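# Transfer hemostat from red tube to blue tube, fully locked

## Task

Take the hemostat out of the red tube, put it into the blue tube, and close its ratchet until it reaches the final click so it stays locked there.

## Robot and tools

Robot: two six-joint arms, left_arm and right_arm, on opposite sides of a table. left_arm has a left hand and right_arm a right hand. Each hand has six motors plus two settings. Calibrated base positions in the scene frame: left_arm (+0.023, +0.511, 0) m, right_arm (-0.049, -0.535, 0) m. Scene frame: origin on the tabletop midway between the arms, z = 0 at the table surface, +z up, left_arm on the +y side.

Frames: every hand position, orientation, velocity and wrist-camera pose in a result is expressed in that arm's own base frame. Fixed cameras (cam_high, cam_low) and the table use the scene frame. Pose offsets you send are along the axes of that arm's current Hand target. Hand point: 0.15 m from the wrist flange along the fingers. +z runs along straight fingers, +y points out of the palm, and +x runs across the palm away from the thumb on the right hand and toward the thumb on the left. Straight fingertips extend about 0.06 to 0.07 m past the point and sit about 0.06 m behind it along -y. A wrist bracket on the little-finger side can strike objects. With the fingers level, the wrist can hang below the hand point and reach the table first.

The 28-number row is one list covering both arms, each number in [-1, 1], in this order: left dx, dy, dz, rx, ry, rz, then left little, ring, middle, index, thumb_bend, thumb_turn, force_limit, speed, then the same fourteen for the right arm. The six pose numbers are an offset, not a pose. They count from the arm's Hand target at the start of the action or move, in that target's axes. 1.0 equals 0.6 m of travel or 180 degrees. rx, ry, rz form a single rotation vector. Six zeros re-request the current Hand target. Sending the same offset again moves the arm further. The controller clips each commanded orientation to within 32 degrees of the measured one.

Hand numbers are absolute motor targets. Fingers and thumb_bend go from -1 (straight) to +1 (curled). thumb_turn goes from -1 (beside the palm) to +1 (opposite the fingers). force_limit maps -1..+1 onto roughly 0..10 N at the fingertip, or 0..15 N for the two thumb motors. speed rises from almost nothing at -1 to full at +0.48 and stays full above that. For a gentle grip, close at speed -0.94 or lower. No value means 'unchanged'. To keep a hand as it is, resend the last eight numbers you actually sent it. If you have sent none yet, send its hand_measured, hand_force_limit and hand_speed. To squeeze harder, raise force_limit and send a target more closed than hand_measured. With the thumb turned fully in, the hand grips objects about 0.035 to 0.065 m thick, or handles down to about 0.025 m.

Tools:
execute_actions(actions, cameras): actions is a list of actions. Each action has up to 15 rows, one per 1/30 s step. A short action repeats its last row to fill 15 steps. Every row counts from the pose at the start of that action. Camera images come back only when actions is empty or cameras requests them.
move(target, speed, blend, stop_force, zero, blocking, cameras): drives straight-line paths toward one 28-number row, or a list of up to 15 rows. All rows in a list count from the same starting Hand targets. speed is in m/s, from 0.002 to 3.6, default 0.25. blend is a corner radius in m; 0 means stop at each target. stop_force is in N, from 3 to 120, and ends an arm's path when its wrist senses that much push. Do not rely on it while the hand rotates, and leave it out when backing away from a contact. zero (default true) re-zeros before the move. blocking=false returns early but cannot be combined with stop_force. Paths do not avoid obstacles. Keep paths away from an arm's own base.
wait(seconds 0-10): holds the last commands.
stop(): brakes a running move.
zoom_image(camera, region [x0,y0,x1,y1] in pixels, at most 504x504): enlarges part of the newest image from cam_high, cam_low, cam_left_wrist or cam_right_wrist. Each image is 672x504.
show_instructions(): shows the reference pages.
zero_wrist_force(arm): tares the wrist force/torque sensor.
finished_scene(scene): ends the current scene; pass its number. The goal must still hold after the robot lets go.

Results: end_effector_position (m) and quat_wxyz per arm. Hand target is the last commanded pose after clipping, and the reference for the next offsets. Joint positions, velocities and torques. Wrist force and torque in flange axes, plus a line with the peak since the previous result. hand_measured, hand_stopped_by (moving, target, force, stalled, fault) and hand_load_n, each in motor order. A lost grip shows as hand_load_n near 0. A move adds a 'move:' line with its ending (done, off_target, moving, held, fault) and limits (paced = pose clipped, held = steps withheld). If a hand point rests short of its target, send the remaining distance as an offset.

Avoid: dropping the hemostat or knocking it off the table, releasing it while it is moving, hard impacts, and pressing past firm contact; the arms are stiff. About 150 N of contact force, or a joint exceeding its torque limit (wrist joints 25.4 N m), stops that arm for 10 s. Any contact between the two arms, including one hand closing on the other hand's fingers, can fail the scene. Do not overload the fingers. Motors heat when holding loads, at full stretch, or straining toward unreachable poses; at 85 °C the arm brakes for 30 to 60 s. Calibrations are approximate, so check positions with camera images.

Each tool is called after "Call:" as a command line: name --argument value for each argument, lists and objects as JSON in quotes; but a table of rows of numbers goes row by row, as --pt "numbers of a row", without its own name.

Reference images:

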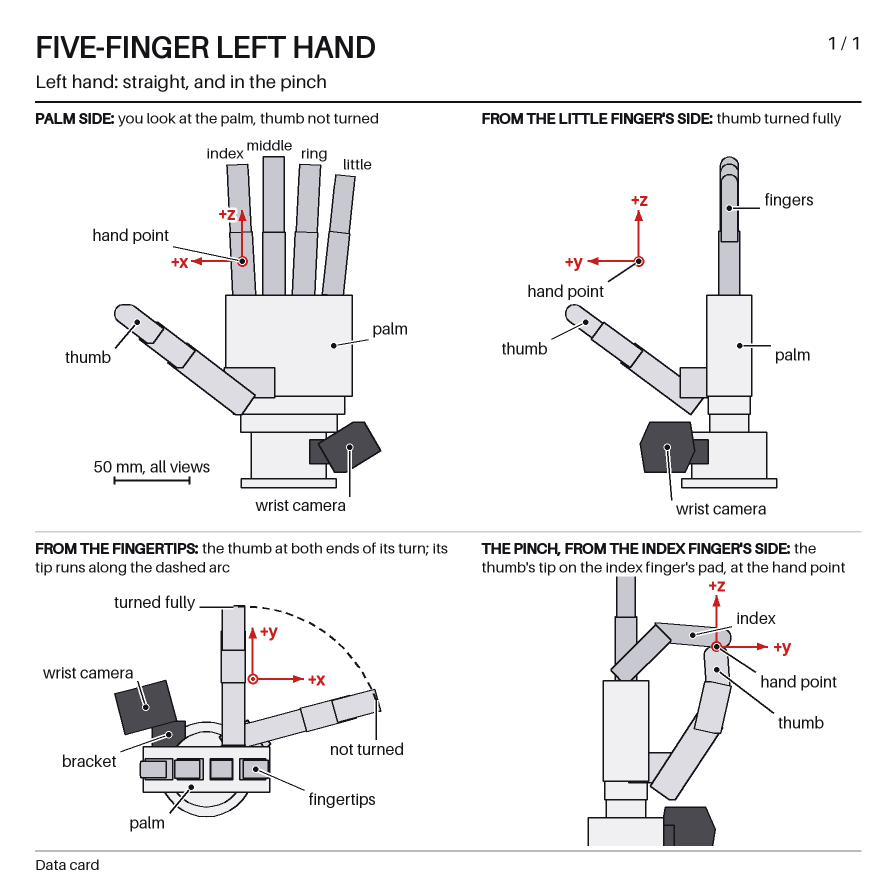

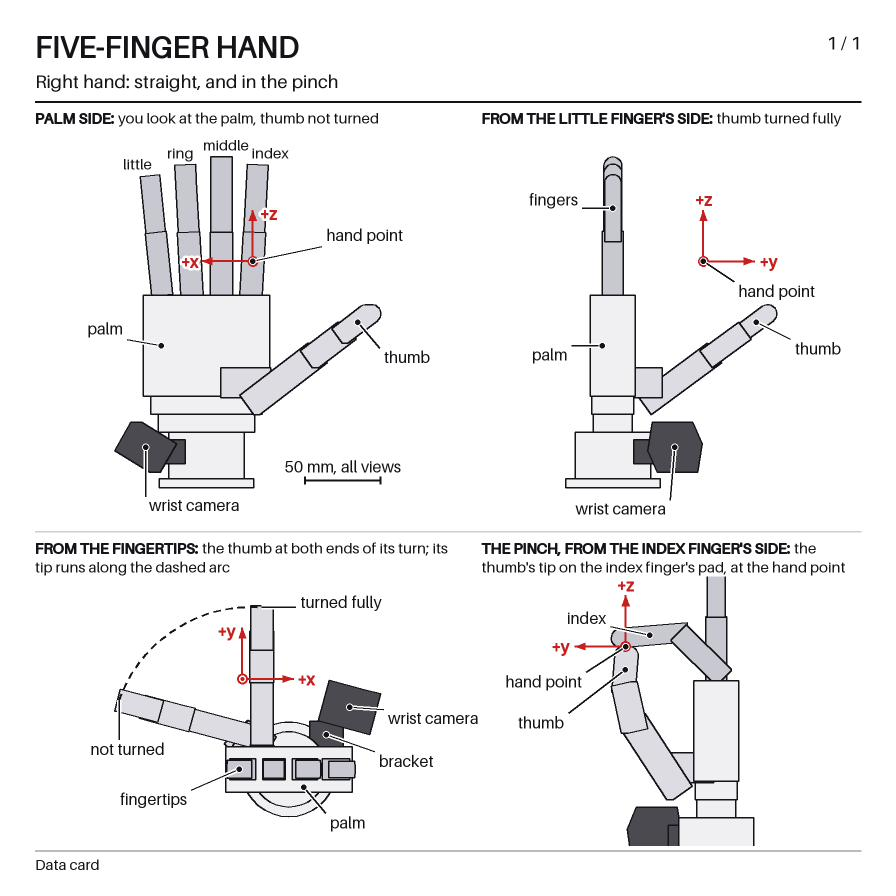

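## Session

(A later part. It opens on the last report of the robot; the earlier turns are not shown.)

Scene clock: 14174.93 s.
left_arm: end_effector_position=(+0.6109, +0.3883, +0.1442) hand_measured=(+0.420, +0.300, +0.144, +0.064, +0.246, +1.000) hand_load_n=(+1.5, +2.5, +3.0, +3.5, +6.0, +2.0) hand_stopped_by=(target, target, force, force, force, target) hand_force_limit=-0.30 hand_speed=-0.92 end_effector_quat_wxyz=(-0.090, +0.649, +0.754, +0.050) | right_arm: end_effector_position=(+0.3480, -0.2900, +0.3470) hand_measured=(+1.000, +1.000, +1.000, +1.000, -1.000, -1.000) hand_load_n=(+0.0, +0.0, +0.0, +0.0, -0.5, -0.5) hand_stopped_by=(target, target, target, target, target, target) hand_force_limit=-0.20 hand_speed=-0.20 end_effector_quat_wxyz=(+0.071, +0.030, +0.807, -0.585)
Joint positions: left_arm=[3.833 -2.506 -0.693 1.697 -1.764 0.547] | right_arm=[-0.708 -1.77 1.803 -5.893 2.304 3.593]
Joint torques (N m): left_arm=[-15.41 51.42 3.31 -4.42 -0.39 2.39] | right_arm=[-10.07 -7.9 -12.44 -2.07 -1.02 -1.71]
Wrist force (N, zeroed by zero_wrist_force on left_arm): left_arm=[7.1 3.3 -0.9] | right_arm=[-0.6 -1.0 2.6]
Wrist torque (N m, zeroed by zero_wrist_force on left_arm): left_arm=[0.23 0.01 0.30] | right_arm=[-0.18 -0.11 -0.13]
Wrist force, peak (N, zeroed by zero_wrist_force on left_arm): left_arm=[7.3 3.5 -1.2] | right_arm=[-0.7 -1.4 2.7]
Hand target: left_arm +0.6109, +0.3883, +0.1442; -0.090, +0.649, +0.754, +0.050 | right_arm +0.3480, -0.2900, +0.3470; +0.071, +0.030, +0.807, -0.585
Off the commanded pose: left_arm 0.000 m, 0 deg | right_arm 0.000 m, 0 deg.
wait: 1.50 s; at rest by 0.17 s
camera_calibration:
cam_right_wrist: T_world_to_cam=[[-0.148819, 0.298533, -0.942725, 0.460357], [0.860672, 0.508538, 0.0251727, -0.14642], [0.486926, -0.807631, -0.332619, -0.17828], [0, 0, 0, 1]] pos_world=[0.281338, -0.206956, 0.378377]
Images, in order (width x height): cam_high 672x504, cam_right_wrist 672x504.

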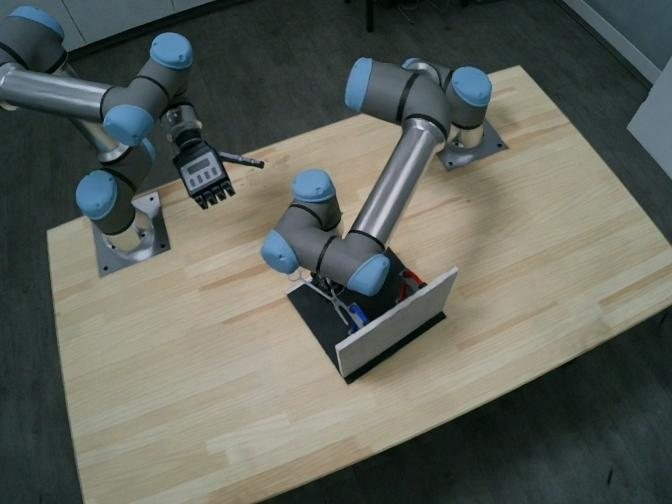

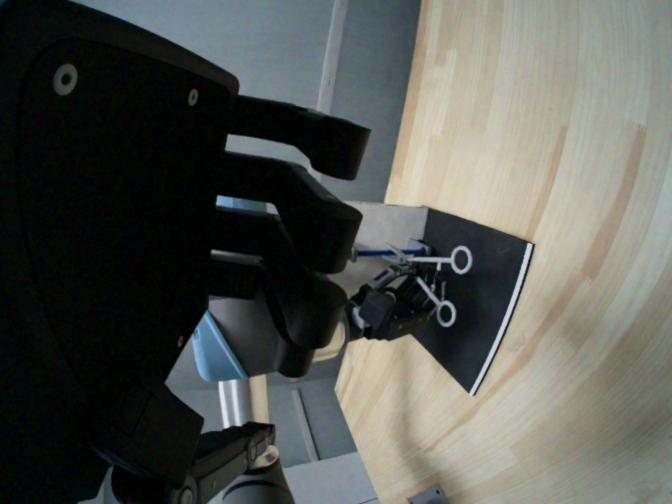

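Call:
move --target '[-0.0005,-0.00998,0.0003,0,0,0,0.42,0.30,0.19,0.08,0.28,1,-0.3,-0.92,0,0,0,0,0,0,1,1,1,1,-1,-1,-0.2,-0.2]' --speed 0.01 --stop_force 8 --cameras '["cam_high", "cam_right_wrist"]'

Call:
zoom_image --camera "cam_high" --region '[325, 285, 370, 335]'

Call:
zoom_image --camera "cam_right_wrist" --region '[360, 200, 430, 280]'

Scene clock: 14183.20 s.
left_arm: end_effector_position=(+0.6050, +0.3871, +0.1442) hand_measured=(+0.420, +0.300, +0.144, +0.064, +0.244, +1.000) hand_load_n=(+2.5, +3.0, +3.5, +1.5, +14.5, +2.0) hand_stopped_by=(target, target, force, force, force, target) hand_force_limit=-0.30 hand_speed=-0.92 end_effector_quat_wxyz=(-0.090, +0.649, +0.754, +0.050) | right_arm: end_effector_position=(+0.3480, -0.2900, +0.3470) hand_measured=(+1.000, +1.000, +1.000, +1.000, -1.000, -1.000) hand_load_n=(+0.0, +0.0, +0.5, +0.0, +0.0, -0.5) hand_stopped_by=(target, target, target, target, target, target) hand_force_limit=-0.20 hand_speed=-0.20 end_effector_quat_wxyz=(+0.071, +0.030, +0.807, -0.585)
Joint positions: left_arm=[3.837 -2.485 -0.732 1.716 -1.764 0.552] | right_arm=[-0.708 -1.77 1.803 -5.893 2.304 3.593]
Joint torques (N m): left_arm=[0.33 41.99 27.25 -5.67 -0.31 -2.49] | right_arm=[-9.69 -7.17 -12.51 -1.8 -1.38 -1.74]
Wrist force (N, zeroed by zero_wrist_force on left_arm): left_arm=[1.0 10.1 -3.6] | right_arm=[-0.7 -1.2 2.6]
Wrist torque (N m, zeroed by zero_wrist_force on left_arm): left_arm=[0.34 0.18 0.48] | right_arm=[-0.21 -0.09 -0.14]
Wrist force, peak (N, zeroed by zero_wrist_force on left_arm): left_arm=[2.5 10.7 -3.4] | right_arm=[-0.9 -1.2 2.9]
Hand target: left_arm +0.6050, +0.3871, +0.1442; -0.090, +0.649, +0.754, +0.050 | right_arm +0.3480, -0.2900, +0.3470; +0.071, +0.030, +0.807, -0.585
Off the commanded pose: left_arm 0.000 m, 0 deg | right_arm 0.000 m, 0 deg.
move: done
camera_calibration:
cam_right_wrist: T_world_to_cam=[[-0.148819, 0.298533, -0.942725, 0.460357], [0.860672, 0.508538, 0.0251727, -0.14642], [0.486926, -0.807631, -0.332619, -0.17828], [0, 0, 0, 1]] pos_world=[0.281338, -0.206956, 0.378377]
Images, in order (width x height): cam_high 672x504, cam_right_wrist 672x504.

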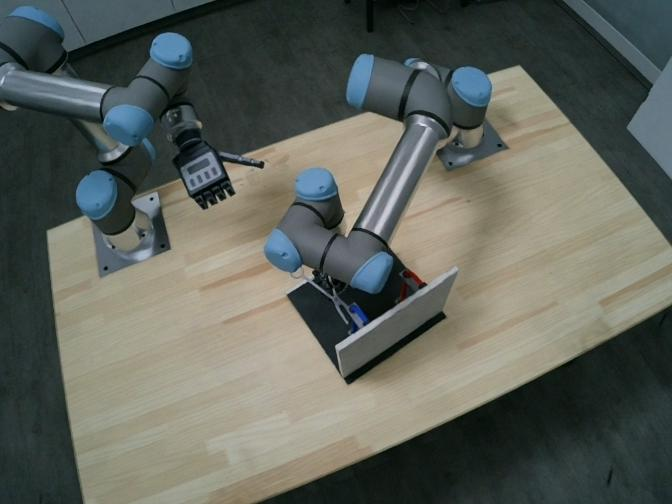

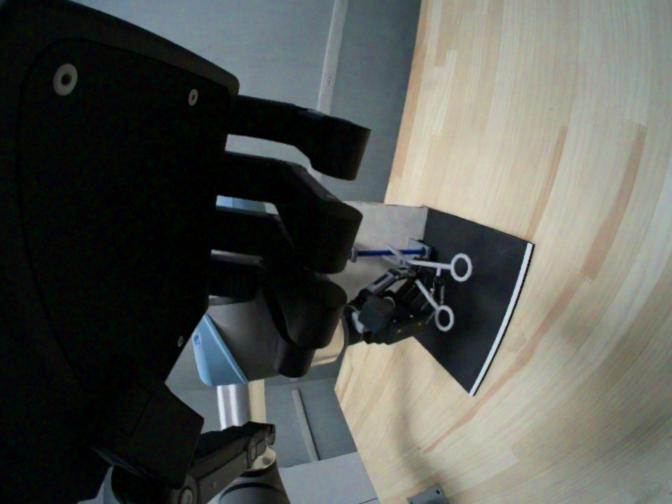

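Scaled by 10.080 from the camera's 672x504 image, which has a finer 960x720 frame.

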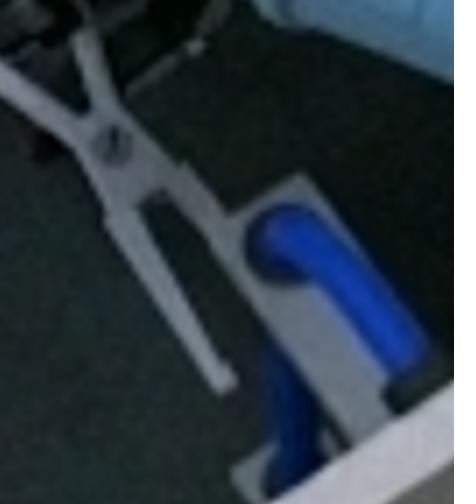

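Scaled by 6.300 from the camera's 672x504 image, which has a finer 960x720 frame.

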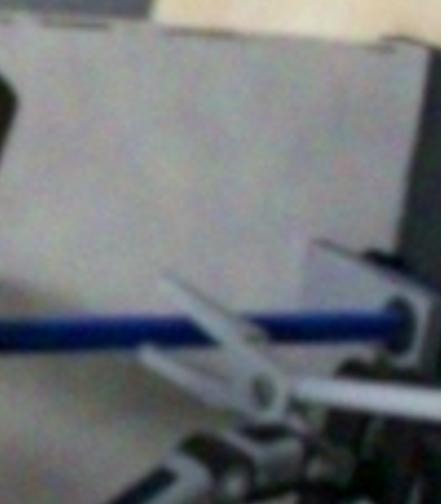

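Call:
move --target '[-0.0163,0.00075,-0.00335,0,0,0,0.42,0.30,0.19,0.08,0.28,1,-0.3,-0.92,0,0,0,0,0,0,1,1,1,1,-1,-1,-0.2,-0.2]' --speed 0.01 --stop_force 10 --cameras '["cam_high", "cam_right_wrist"]'

Call:
zoom_image --camera "cam_high" --region '[320, 280, 370, 335]'

Call:
zoom_image --camera "cam_right_wrist" --region '[360, 200, 430, 280]'

Scene clock: 14408.13 s.
left_arm: end_effector_position=(+0.6052, +0.3865, +0.1442) hand_measured=(+0.420, +0.300, +0.144, +0.064, +0.244, +1.000) hand_load_n=(+2.0, +2.5, +3.5, +1.5, +14.5, +3.5) hand_stopped_by=(target, target, force, force, force, target) hand_force_limit=-0.30 hand_speed=-0.92 end_effector_quat_wxyz=(-0.090, +0.649, +0.754, +0.050) | right_arm: end_effector_position=(+0.3480, -0.2900, +0.3470) hand_measured=(+1.000, +1.000, +1.000, +1.000, -1.000, -1.000) hand_load_n=(+0.0, +0.0, +0.0, +0.0, +0.0, -0.5) hand_stopped_by=(target, target, target, target, target, target) hand_force_limit=-0.20 hand_speed=-0.20 end_effector_quat_wxyz=(+0.071, +0.030, +0.807, -0.585)
Joint positions: left_arm=[3.836 -2.484 -0.733 1.716 -1.764 0.551] | right_arm=[-0.708 -1.77 1.803 -5.893 2.304 3.593]
Joint torques (N m): left_arm=[11.15 41.91 27.06 -5.71 1.58 2.23] | right_arm=[-11.13 -4.63 -13.83 -1.9 -1.23 -1.83]
Wrist force (N, zeroed by zero_wrist_force on left_arm): left_arm=[6.8 7.9 -2.6] | right_arm=[-0.9 -1.2 2.4]
Wrist torque (N m, zeroed by zero_wrist_force on left_arm): left_arm=[0.32 0.16 0.50] | right_arm=[-0.20 -0.06 -0.15]
Wrist force, peak (N, zeroed by zero_wrist_force on left_arm): left_arm=[13.9 7.3 -1.7] | right_arm=[-0.7 -1.2 2.8]
Hand target: left_arm +0.6052, +0.3865, +0.1442; -0.090, +0.649, +0.754, +0.050 (not the last commanded pose) | right_arm +0.3480, -0.2900, +0.3470; +0.071, +0.030, +0.807, -0.585
Off the commanded pose: left_arm 0.009 m, 0 deg | right_arm 0.000 m, 0 deg.
move: contact (left_arm)
camera_calibration:
cam_right_wrist: T_world_to_cam=[[-0.148819, 0.298533, -0.942725, 0.460357], [0.860672, 0.508538, 0.0251727, -0.14642], [0.486926, -0.807631, -0.332619, -0.17828], [0, 0, 0, 1]] pos_world=[0.281338, -0.206956, 0.378377]
Images, in order (width x height): cam_high 672x504, cam_right_wrist 672x504.

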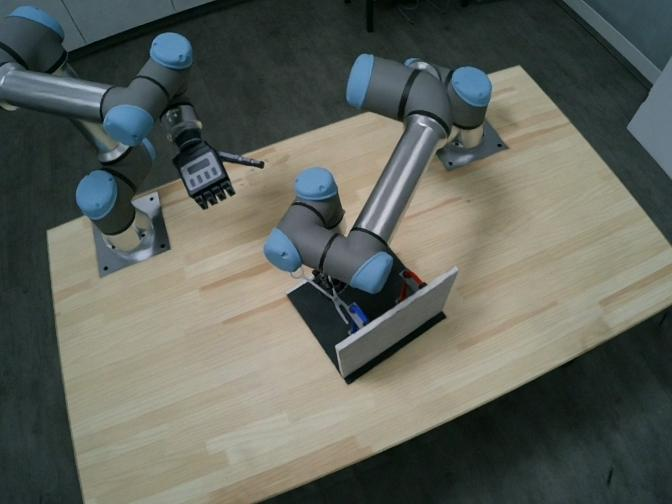

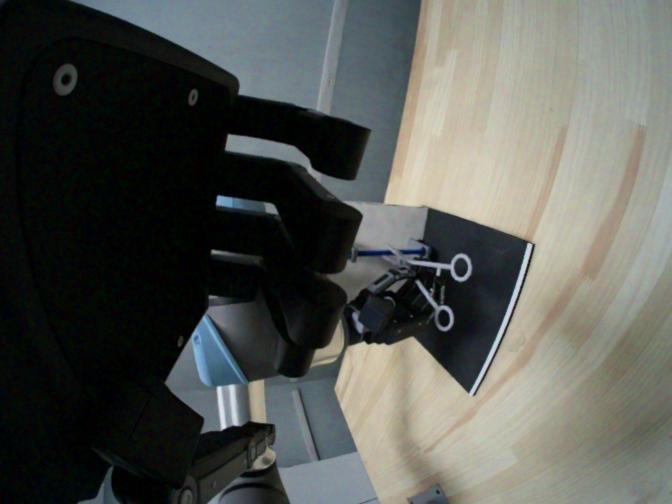

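Scaled by 9.164 from the camera's 672x504 image, which has a finer 960x720 frame.

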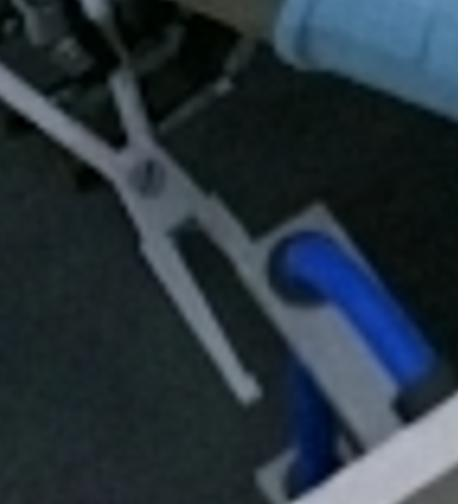

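Scaled by 6.300 from the camera's 672x504 image, which has a finer 960x720 frame.

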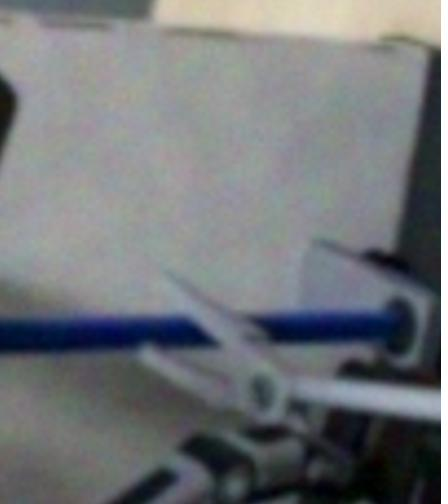

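Call:
execute_actions --actions '[[[0,0,0,0,0,0,0.42,0.30,0.19,0.08,0.20,1,-0.3,-0.92,0,0,0,0,0,0,1,1,1,1,-1,-1,-0.2,-0.2]]]'

Call:
wait --seconds 1.5 --cameras '["cam_high", "cam_right_wrist", "cam_left_wrist"]'

Call:
zoom_image --camera "cam_high" --region '[320, 280, 370, 335]'

Call:
zoom_image --camera "cam_right_wrist" --region '[360, 200, 430, 280]'

Call:
zoom_image --camera "cam_left_wrist" --region '[240, 100, 520, 504]'

Scene clock: 14492.20 s.
left_arm: end_effector_position=(+0.6052, +0.3865, +0.1442) hand_measured=(+0.420, +0.300, +0.144, +0.064, +0.198, +1.000) hand_load_n=(+1.0, +1.5, +2.0, +1.0, +3.5, +1.0) hand_stopped_by=(target, target, force, force, target, target) hand_force_limit=-0.30 hand_speed=-0.92 end_effector_quat_wxyz=(-0.090, +0.649, +0.754, +0.050) | right_arm: end_effector_position=(+0.3480, -0.2900, +0.3470) hand_measured=(+1.000, +1.000, +1.000, +1.000, -1.000, -1.000) hand_load_n=(+0.0, +0.0, +0.0, +0.0, +0.0, +0.0) hand_stopped_by=(target, target, target, target, target, target) hand_force_limit=-0.20 hand_speed=-0.20 end_effector_quat_wxyz=(+0.071, +0.030, +0.807, -0.585)
Joint positions: left_arm=[3.836 -2.484 -0.733 1.716 -1.764 0.551] | right_arm=[-0.708 -1.77 1.803 -5.893 2.304 3.593]
Joint torques (N m): left_arm=[10.43 45.04 26.79 -3.65 -0.35 0.77] | right_arm=[-10.82 -1.77 -13.49 -2.16 -0.95 -1.55]
Wrist force (N, zeroed by zero_wrist_force on left_arm): left_arm=[5.2 3.7 -0.6] | right_arm=[-0.6 -1.1 2.7]
Wrist torque (N m, zeroed by zero_wrist_force on left_arm): left_arm=[0.19 -0.11 0.26] | right_arm=[-0.21 -0.12 -0.13]
Wrist force, peak (N, zeroed by zero_wrist_force on left_arm): left_arm=[7.0 7.7 -3.0] | right_arm=[-0.6 -1.4 2.7]
Hand target: left_arm +0.6052, +0.3865, +0.1442; -0.090, +0.649, +0.754, +0.050 | right_arm +0.3480, -0.2900, +0.3470; +0.071, +0.030, +0.807, -0.585
Off the commanded pose: left_arm 0.000 m, 0 deg | right_arm 0.000 m, 0 deg.
Step readings (end_effector_position of left_arm | right_arm):
0: (+0.6052, +0.3865, +0.1442) | (+0.3480, -0.2900, +0.3470)
1: (+0.6052, +0.3865, +0.1442) | (+0.3480, -0.2900, +0.3470)
2: (+0.6052, +0.3865, +0.1442) | (+0.3480, -0.2900, +0.3470)
4: (+0.6052, +0.3865, +0.1442) | (+0.3480, -0.2900, +0.3470)
8: (+0.6052, +0.3865, +0.1442) | (+0.3480, -0.2900, +0.3470)
15: (+0.6052, +0.3865, +0.1442) | (+0.3480, -0.2900, +0.3470)

Scene clock: 14493.70 s.
left_arm: end_effector_position=(+0.6052, +0.3865, +0.1442) hand_measured=(+0.420, +0.300, +0.144, +0.064, +0.198, +1.000) hand_load_n=(+1.0, +1.5, +2.0, +1.0, +3.5, +1.0) hand_stopped_by=(target, target, force, force, target, target) hand_force_limit=-0.30 hand_speed=-0.92 end_effector_quat_wxyz=(-0.090, +0.649, +0.754, +0.050) | right_arm: end_effector_position=(+0.3480, -0.2900, +0.3470) hand_measured=(+1.000, +1.000, +1.000, +1.000, -1.000, -1.000) hand_load_n=(+0.0, +0.0, +0.0, +0.0, +0.0, +0.0) hand_stopped_by=(target, target, target, target, target, target) hand_force_limit=-0.20 hand_speed=-0.20 end_effector_quat_wxyz=(+0.071, +0.030, +0.807, -0.585)
Joint positions: left_arm=[3.836 -2.484 -0.733 1.716 -1.764 0.551] | right_arm=[-0.708 -1.77 1.803 -5.893 2.304 3.593]
Joint torques (N m): left_arm=[8.22 52.43 27.19 -2.86 -0.31 0.36] | right_arm=[-11.13 -2.58 -12.24 -1.93 -1.07 -1.93]
Wrist force (N, zeroed by zero_wrist_force on left_arm): left_arm=[5.2 4.0 -0.5] | right_arm=[-0.7 -1.1 2.3]
Wrist torque (N m, zeroed by zero_wrist_force on left_arm): left_arm=[0.21 -0.09 0.25] | right_arm=[-0.18 -0.08 -0.14]
Wrist force, peak (N, zeroed by zero_wrist_force on left_arm): left_arm=[5.1 4.3 -0.8] | right_arm=[-0.7 -1.2 2.8]
Hand target: left_arm +0.6052, +0.3865, +0.1442; -0.090, +0.649, +0.754, +0.050 | right_arm +0.3480, -0.2900, +0.3470; +0.071, +0.030, +0.807, -0.585
Off the commanded pose: left_arm 0.000 m, 0 deg | right_arm 0.000 m, 0 deg.
wait: 1.50 s; at rest by 0.17 s
camera_calibration:
cam_left_wrist: T_world_to_cam=[[-0.992997, 0.0873942, 0.0794923, 0.552476], [0.116492, 0.836295, 0.535761, -0.450327], [-0.0196565, 0.54127, -0.840619, 0.0382668], [0, 0, 0, 1]] pos_world=[0.601819, 0.307611, 0.229518]
cam_right_wrist: T_world_to_cam=[[-0.148819, 0.298533, -0.942725, 0.460357], [0.860672, 0.508538, 0.0251727, -0.14642], [0.486926, -0.807631, -0.332619, -0.17828], [0, 0, 0, 1]] pos_world=[0.281338, -0.206956, 0.378377]
Images, in order (width x height): cam_high 672x504, cam_left_wrist 672x504, cam_right_wrist 672x504.

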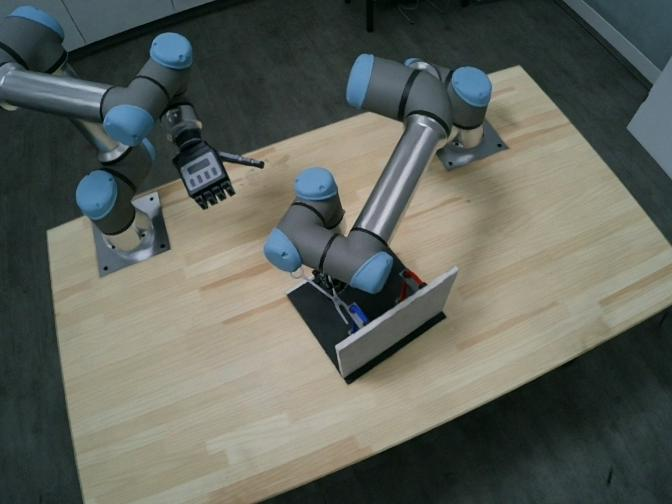

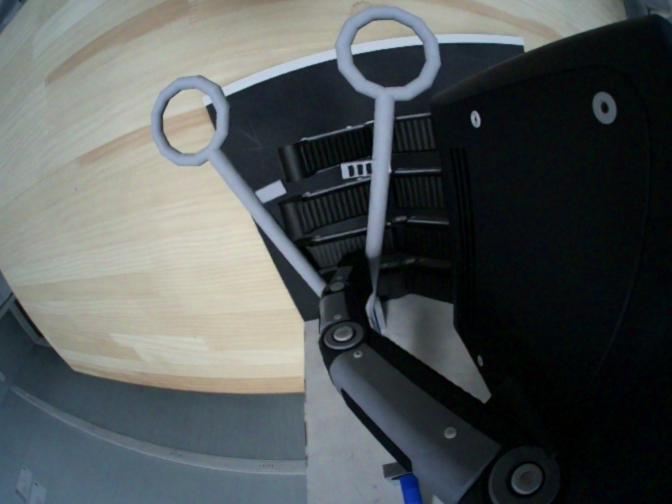

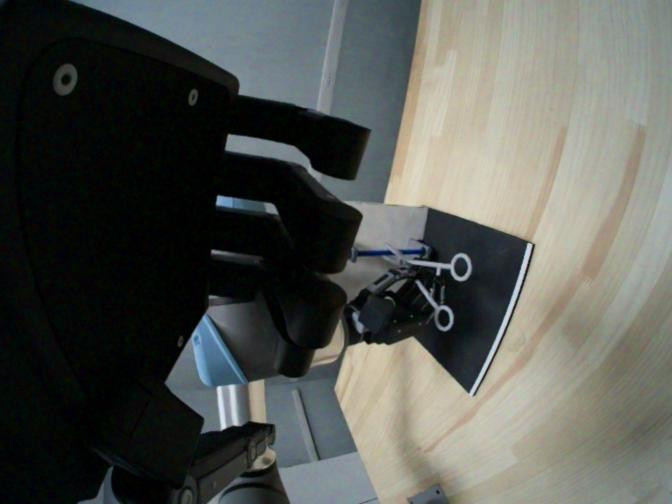

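Scaled by 9.164 from the camera's 672x504 image, which has a finer 960x720 frame.

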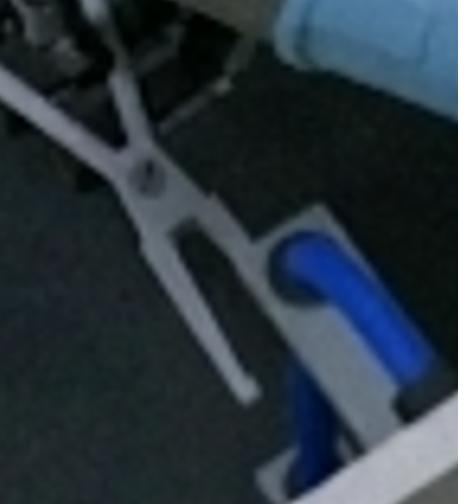

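Scaled by 6.300 from the camera's 672x504 image, which has a finer 960x720 frame.

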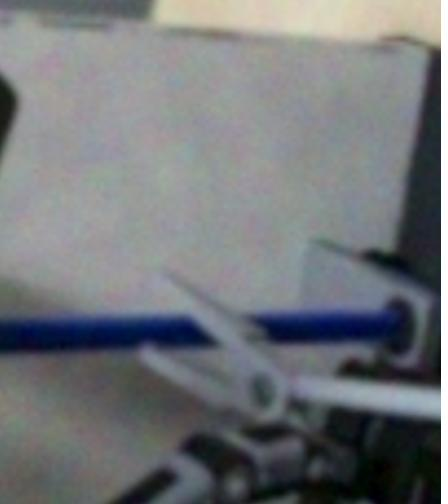

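Scaled by 1.248 from the camera's 672x504 image, which has a finer 960x720 frame.

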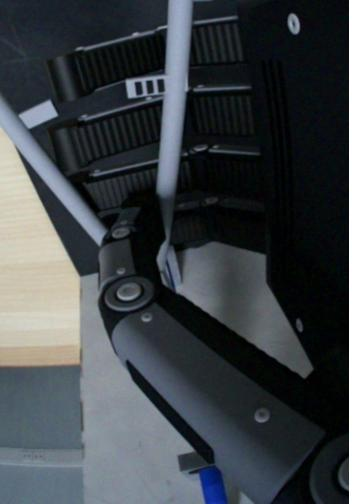

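Call:
move --pt "0 0 0 0 0 0 0.42 0.30 0.19 0.08 0.20 1 -0.3 -0.92 -0.006 0.0622 0.1455 -0.0266 -0.1678 -0.054 1 1 1 1 -1 -1 -0.2 -0.2" --pt "0 0 0 0 0 0 0.42 0.30 0.19 0.08 0.20 1 -0.3 -0.92 -0.006 0.0622 0.3455 -0.0266 -0.1678 -0.054 1 1 1 1 -1 -1 -0.2 -0.2" --speed 0.12 --cameras '["cam_high", "cam_right_wrist"]'

Scene clock: 14639.77 s.
left_arm: end_effector_position=(+0.6052, +0.3865, +0.1442) hand_measured=(+0.420, +0.300, +0.144, +0.064, +0.198, +1.000) hand_load_n=(+1.0, +1.5, +2.0, +1.0, +3.5, +1.0) hand_stopped_by=(target, target, force, force, target, target) hand_force_limit=-0.30 hand_speed=-0.92 end_effector_quat_wxyz=(-0.090, +0.649, +0.754, +0.050) | right_arm: end_effector_position=(+0.3729, -0.4750, +0.2493) hand_measured=(+1.000, +1.000, +1.000, +1.000, -1.000, -1.000) hand_load_n=(+0.0, +0.0, +0.0, +0.5, +0.0, +0.0) hand_stopped_by=(target, target, target, target, target, target) hand_force_limit=-0.20 hand_speed=-0.20 end_effector_quat_wxyz=(+0.231, -0.194, +0.784, -0.543)
Joint positions: left_arm=[3.836 -2.484 -0.733 1.716 -1.764 0.551] | right_arm=[-1.353 -1.53 1.83 -6.246 1.166 3.164]
Joint torques (N m): left_arm=[-2.06 53.37 26.59 -1.35 -0.22 -2.12] | right_arm=[12.99 -19 -19.95 1.07 2.4 1.26]
Wrist force (N, zeroed by zero_wrist_force on left_arm): left_arm=[5.0 4.1 -0.7] | right_arm=[-0.6 -1.2 2.6]
Wrist torque (N m, zeroed by zero_wrist_force on left_arm): left_arm=[0.25 -0.06 0.23] | right_arm=[-0.20 -0.10 -0.14]
Wrist force, peak (N, zeroed by zero_wrist_force on left_arm): left_arm=[5.4 4.6 -0.4] | right_arm=[0.1 -1.2 3.7]
Hand target: left_arm +0.6052, +0.3865, +0.1442; -0.090, +0.649, +0.754, +0.050 | right_arm +0.3729, -0.4750, +0.2492; +0.231, -0.194, +0.784, -0.543
Off the commanded pose: left_arm 0.000 m, 0 deg | right_arm 0.000 m, 0 deg.
move: done
camera_calibration:
cam_right_wrist: T_world_to_cam=[[-0.283456, 0.173588, -0.943144, 0.418099], [0.459052, 0.888044, 0.0254813, 0.258583], [0.841976, -0.425729, -0.331408, -0.32364], [0, 0, 0, 1]] pos_world=[0.272306, -0.439993, 0.280482]
Images, in order (width x height): cam_high 672x504, cam_right_wrist 672x504.

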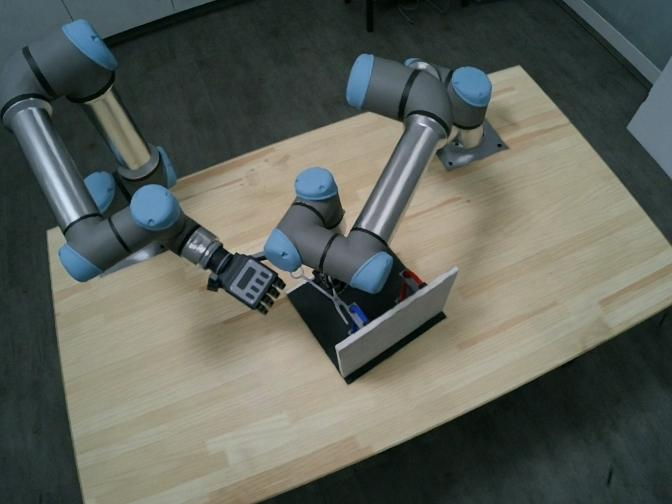

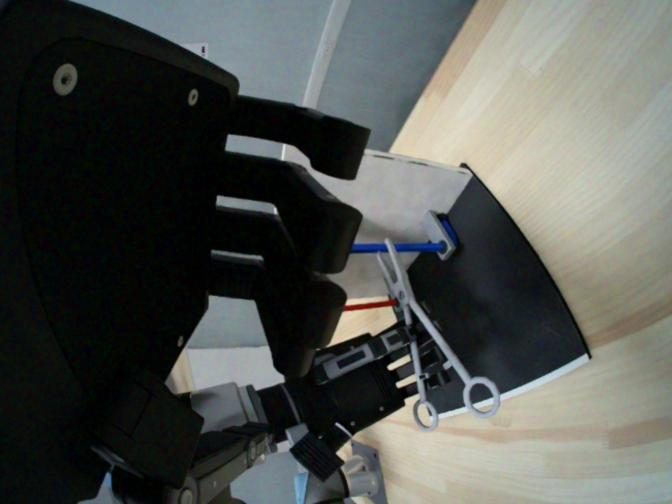

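Call:
zoom_image --camera "cam_right_wrist" --region '[355, 215, 455, 315]'

Call:
zoom_image --camera "cam_right_wrist" --region '[370, 230, 415, 275]'

Scaled by 5.040 from the camera's 672x504 image, which has a finer 960x720 frame.

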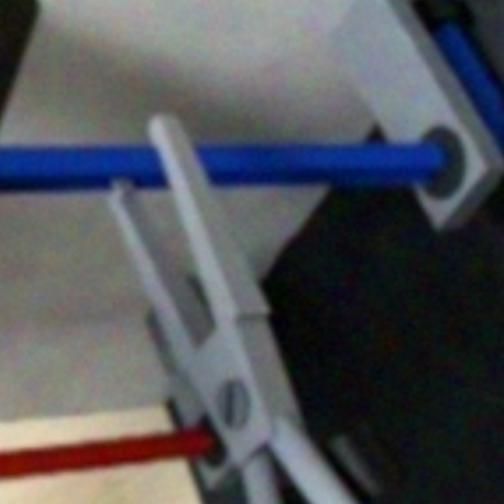

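Scaled by 11.200 from the camera's 672x504 image, which has a finer 960x720 frame.

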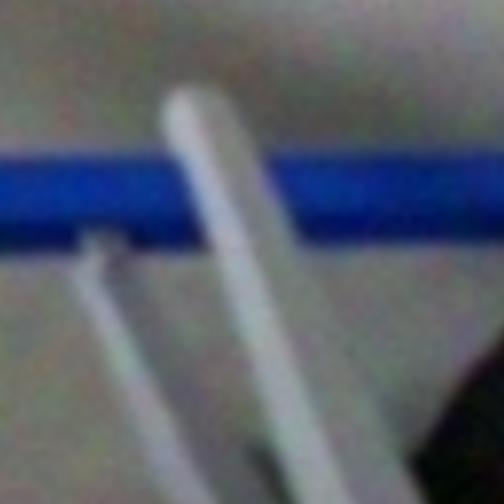

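Call:
zoom_image --camera "cam_right_wrist" --region '[370, 270, 510, 440]'

Call:
zoom_image --camera "cam_right_wrist" --region '[375, 275, 435, 345]'

Scaled by 2.965 from the camera's 672x504 image, which has a finer 960x720 frame.

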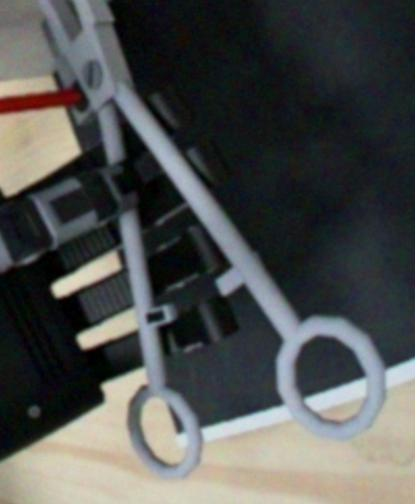

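Scaled by 7.200 from the camera's 672x504 image, which has a finer 960x720 frame.

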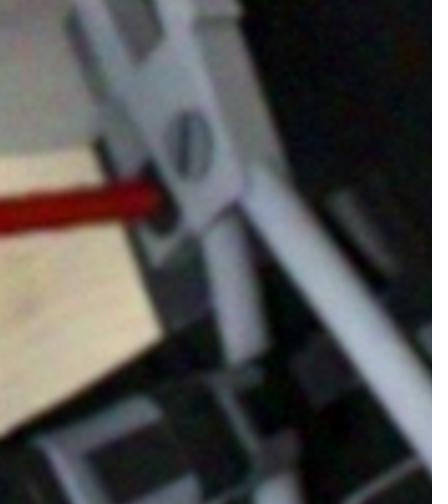

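Call:
move --target '[-0.00816,0.00038,-0.00168,0,0,0,0.42,0.30,0.19,0.08,0.20,1,-0.3,-0.92,0,0,0,0,0,0,1,1,1,1,-1,-1,-0.2,-0.2]' --speed 0.006 --stop_force 10 --cameras '["cam_high", "cam_right_wrist"]'

Call:
zoom_image --camera "cam_right_wrist" --region '[355, 215, 455, 315]'

Call:
zoom_image --camera "cam_right_wrist" --region '[370, 230, 415, 275]'

Scene clock: 14714.10 s.
left_arm: end_effector_position=(+0.6061, +0.3821, +0.1443) hand_measured=(+0.420, +0.300, +0.144, +0.064, +0.198, +1.000) hand_load_n=(+0.5, +1.0, +1.5, +0.0, +1.5, +0.5) hand_stopped_by=(target, target, force, force, target, target) hand_force_limit=-0.30 hand_speed=-0.92 end_effector_quat_wxyz=(-0.090, +0.649, +0.754, +0.050) | right_arm: end_effector_position=(+0.3729, -0.4750, +0.2492) hand_measured=(+1.000, +1.000, +1.000, +1.000, -1.000, -1.000) hand_load_n=(+0.0, +0.0, +0.0, +0.0, +0.0, -0.5) hand_stopped_by=(target, target, target, target, target, target) hand_force_limit=-0.20 hand_speed=-0.20 end_effector_quat_wxyz=(+0.231, -0.194, +0.784, -0.543)
Joint positions: left_arm=[3.83 -2.48 -0.742 1.719 -1.765 0.544] | right_arm=[-1.353 -1.53 1.83 -6.246 1.166 3.164]
Joint torques (N m): left_arm=[4.67 44.07 29.15 -5.33 3.26 3.36] | right_arm=[12.49 -9.54 -28.75 -2.19 2.2 1.84]
Wrist force (N, zeroed by zero_wrist_force on left_arm): left_arm=[13.4 0.3 1.8] | right_arm=[-0.7 -1.2 2.7]
Wrist torque (N m, zeroed by zero_wrist_force on left_arm): left_arm=[0.20 -0.17 0.14] | right_arm=[-0.21 -0.10 -0.14]
Wrist force, peak (N, zeroed by zero_wrist_force on left_arm): left_arm=[16.9 -0.3 2.2] | right_arm=[-0.8 -1.3 2.9]
Hand target: left_arm +0.6061, +0.3821, +0.1443; -0.090, +0.649, +0.754, +0.050 (not the last commanded pose) | right_arm +0.3729, -0.4750, +0.2492; +0.231, -0.194, +0.784, -0.543
Off the commanded pose: left_arm 0.001 m, 0 deg | right_arm 0.000 m, 0 deg.
move: contact (left_arm)
camera_calibration:
cam_right_wrist: T_world_to_cam=[[-0.28344, 0.173654, -0.943136, 0.418121], [0.458996, 0.88807, 0.0255733, 0.258584], [0.842012, -0.425648, -0.331421, -0.32361], [0, 0, 0, 1]] pos_world=[0.272306, -0.439993, 0.280482]
Images, in order (width x height): cam_high 672x504, cam_right_wrist 672x504.

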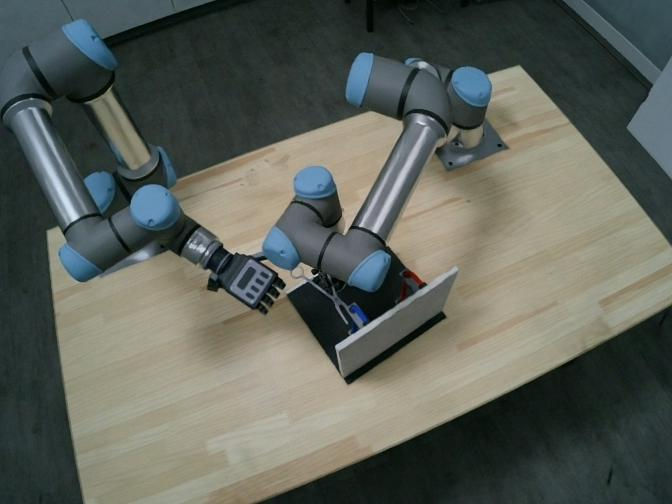

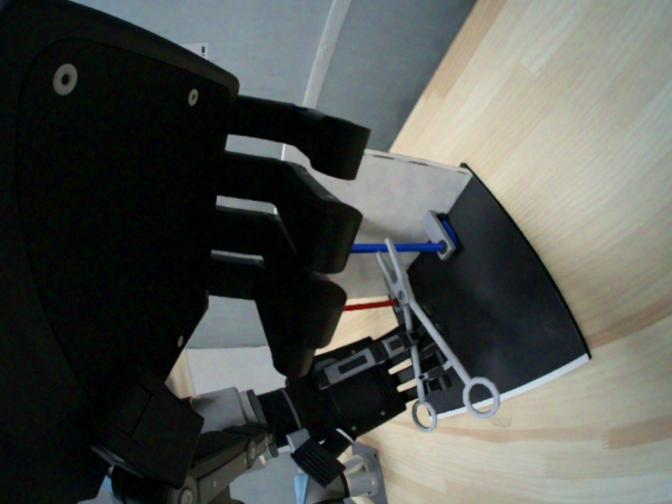

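Scaled by 5.040 from the camera's 672x504 image, which has a finer 960x720 frame.

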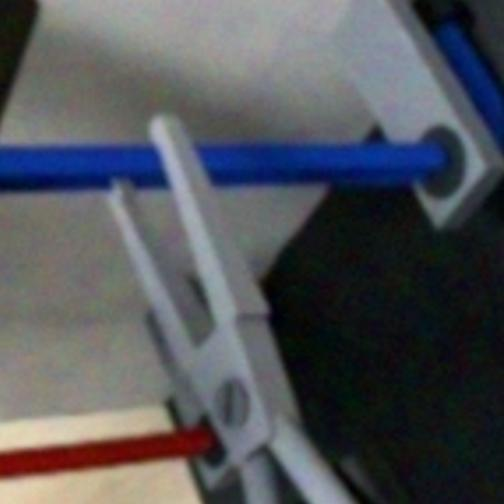

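Scaled by 11.200 from the camera's 672x504 image, which has a finer 960x720 frame.

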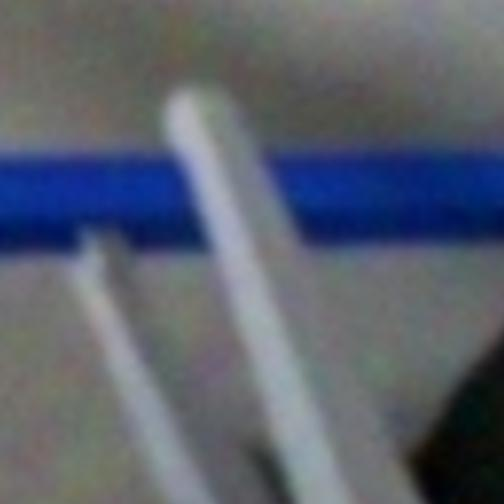

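Call:
execute_actions --actions '[[[0,0,0,0,0,0,0.425,0.31,0.16,0.08,0.26,1,-0.1,-0.92,0,0,0,0,0,0,1,1,1,1,-1,-1,-0.2,-0.2]]]'

Call:
move --target '[0.001,0.0133,-0.0005,0,0,0,0.425,0.31,0.16,0.08,0.26,1,-0.1,-0.92,0,0,0,0,0,0,1,1,1,1,-1,-1,-0.2,-0.2]' --speed 0.008 --stop_force 10 --cameras '["cam_high", "cam_right_wrist"]'

Call:
zoom_image --camera "cam_right_wrist" --region '[355, 215, 455, 315]'

Call:
zoom_image --camera "cam_right_wrist" --region '[370, 230, 415, 275]'

Scene clock: 14779.77 s.
left_arm: end_effector_position=(+0.6061, +0.3821, +0.1443) hand_measured=(+0.424, +0.310, +0.158, +0.064, +0.216, +1.000) hand_load_n=(+1.5, +0.0, +3.5, +0.0, +6.5, +0.5) hand_stopped_by=(target, target, target, force, force, target) hand_force_limit=-0.10 hand_speed=-0.92 end_effector_quat_wxyz=(-0.090, +0.649, +0.754, +0.050) | right_arm: end_effector_position=(+0.3729, -0.4750, +0.2492) hand_measured=(+1.000, +1.000, +1.000, +1.000, -1.000, -1.000) hand_load_n=(+0.0, +0.0, +0.0, +0.0, +0.0, +0.0) hand_stopped_by=(target, target, target, target, target, target) hand_force_limit=-0.20 hand_speed=-0.20 end_effector_quat_wxyz=(+0.231, -0.194, +0.784, -0.543)
Joint positions: left_arm=[3.83 -2.48 -0.742 1.719 -1.765 0.544] | right_arm=[-1.353 -1.53 1.83 -6.246 1.166 3.164]
Joint torques (N m): left_arm=[2.8 44.72 27.5 -4.99 3.81 2.38] | right_arm=[12.6 -9.46 -27.21 -2.02 2.48 1.89]
Wrist force (N, zeroed by zero_wrist_force on left_arm): left_arm=[14.5 1.3 1.3] | right_arm=[-0.8 -1.2 2.7]
Wrist torque (N m, zeroed by zero_wrist_force on left_arm): left_arm=[0.17 -0.07 0.26] | right_arm=[-0.21 -0.07 -0.16]
Wrist force, peak (N, zeroed by zero_wrist_force on left_arm): left_arm=[14.7 0.9 1.2] | right_arm=[-0.6 -1.2 2.9]
Hand target: left_arm +0.6061, +0.3821, +0.1443; -0.090, +0.649, +0.754, +0.050 | right_arm +0.3729, -0.4750, +0.2492; +0.231, -0.194, +0.784, -0.543
Off the commanded pose: left_arm 0.000 m, 0 deg | right_arm 0.000 m, 0 deg.
Step readings (end_effector_position of left_arm | right_arm):
0: (+0.6061, +0.3821, +0.1443) | (+0.3729, -0.4750, +0.2492)
1: (+0.6061, +0.3821, +0.1443) | (+0.3729, -0.4750, +0.2492)
2: (+0.6061, +0.3821, +0.1443) | (+0.3729, -0.4750, +0.2492)
4: (+0.6061, +0.3821, +0.1443) | (+0.3729, -0.4750, +0.2492)
8: (+0.6061, +0.3821, +0.1443) | (+0.3729, -0.4750, +0.2492)
15: (+0.6061, +0.3821, +0.1443) | (+0.3729, -0.4750, +0.2492)

Scene clock: 14782.03 s.
left_arm: end_effector_position=(+0.6139, +0.3839, +0.1443) hand_measured=(+0.424, +0.310, +0.160, +0.064, +0.218, +1.000) hand_load_n=(+0.0, +0.0, +1.0, +0.5, +0.0, +0.0) hand_stopped_by=(target, target, target, force, force, target) hand_force_limit=-0.10 hand_speed=-0.92 end_effector_quat_wxyz=(-0.090, +0.649, +0.754, +0.050) | right_arm: end_effector_position=(+0.3729, -0.4750, +0.2492) hand_measured=(+1.000, +1.000, +1.000, +1.000, -1.000, -1.000) hand_load_n=(+0.0, +0.0, +0.0, +0.0, +0.0, -0.5) hand_stopped_by=(target, target, target, target, target, target) hand_force_limit=-0.20 hand_speed=-0.20 end_effector_quat_wxyz=(+0.231, -0.194, +0.784, -0.543)
Joint positions: left_arm=[3.824 -2.508 -0.689 1.693 -1.765 0.538] | right_arm=[-1.353 -1.53 1.83 -6.246 1.166 3.164]
Joint torques (N m): left_arm=[12.39 61.13 4.21 -0.08 -2.19 0.42] | right_arm=[12.33 -11.08 -27.03 -1.85 2.23 1.85]
Wrist force (N, zeroed by zero_wrist_force on left_arm): left_arm=[2.1 1.5 1.1] | right_arm=[-0.6 -1.2 2.6]
Wrist torque (N m, zeroed by zero_wrist_force on left_arm): left_arm=[0.15 -0.28 0.11] | right_arm=[-0.20 -0.11 -0.14]
Wrist force, peak (N, zeroed by zero_wrist_force on left_arm): left_arm=[19.9 -4.0 4.2] | right_arm=[-0.8 -1.3 2.8]
Hand target: left_arm +0.6139, +0.3838, +0.1443; -0.090, +0.649, +0.754, +0.050 | right_arm +0.3729, -0.4750, +0.2492; +0.231, -0.194, +0.784, -0.543
Off the commanded pose: left_arm 0.000 m, 0 deg | right_arm 0.000 m, 0 deg.
move: done
camera_calibration:
cam_right_wrist: T_world_to_cam=[[-0.28344, 0.173654, -0.943136, 0.418121], [0.458996, 0.88807, 0.0255733, 0.258584], [0.842012, -0.425648, -0.331421, -0.32361], [0, 0, 0, 1]] pos_world=[0.272306, -0.439993, 0.280482]
Images, in order (width x height): cam_high 672x504, cam_right_wrist 672x504.

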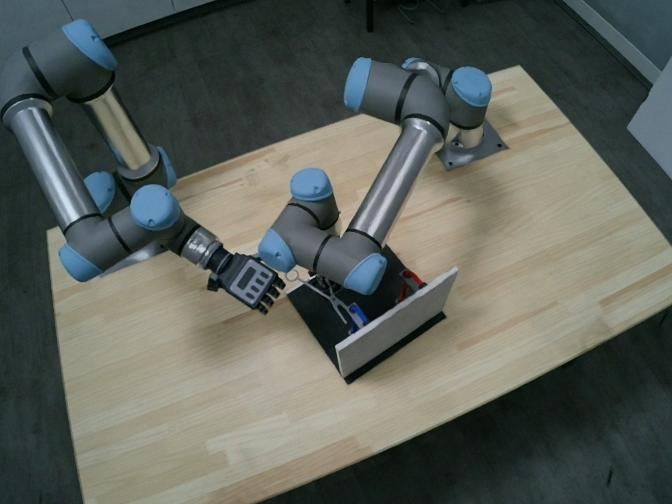

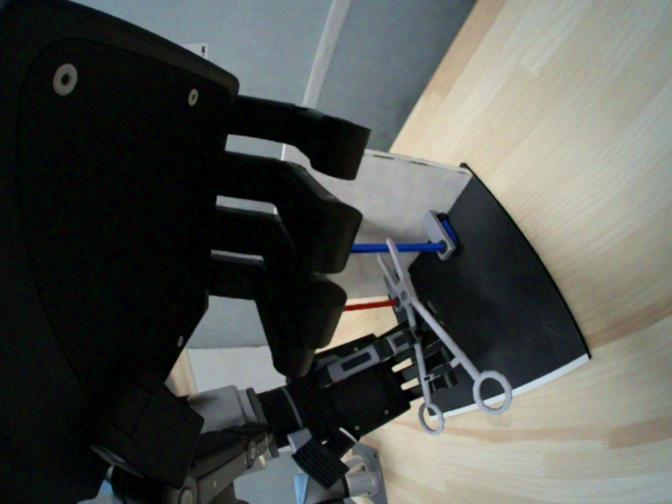

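Scaled by 5.040 from the camera's 672x504 image, which has a finer 960x720 frame.

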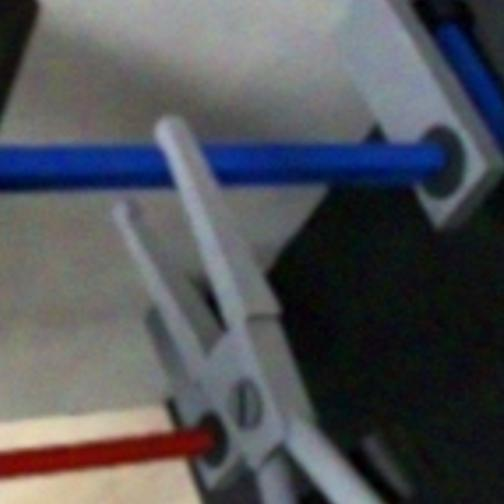

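Scaled by 11.200 from the camera's 672x504 image, which has a finer 960x720 frame.

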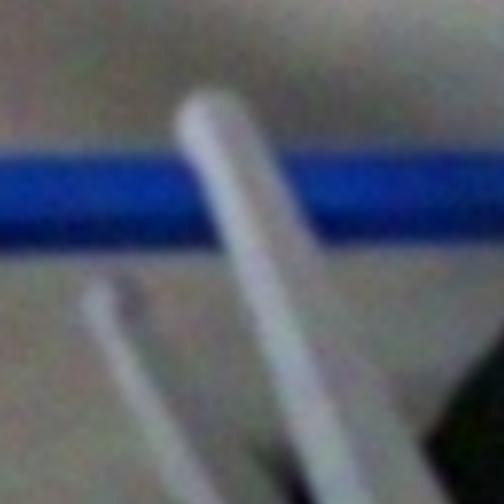

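Call:
zoom_image --camera "cam_high" --region '[320, 280, 370, 335]'

Call:
zoom_image --camera "cam_right_wrist" --region '[370, 270, 510, 440]'

Scaled by 9.164 from the camera's 672x504 image, which has a finer 960x720 frame.

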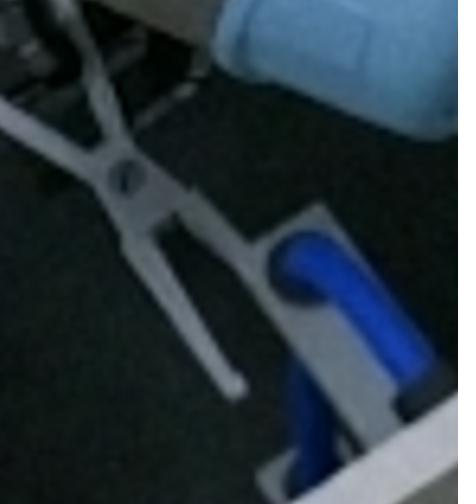

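Scaled by 2.965 from the camera's 672x504 image, which has a finer 960x720 frame.

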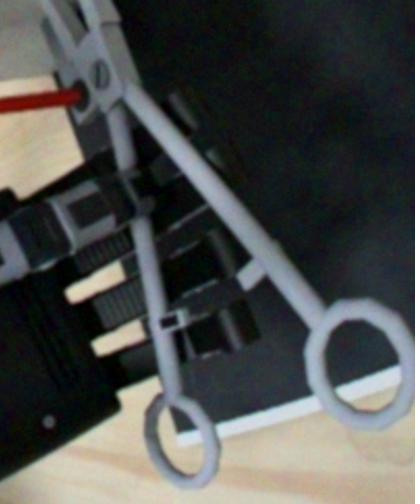

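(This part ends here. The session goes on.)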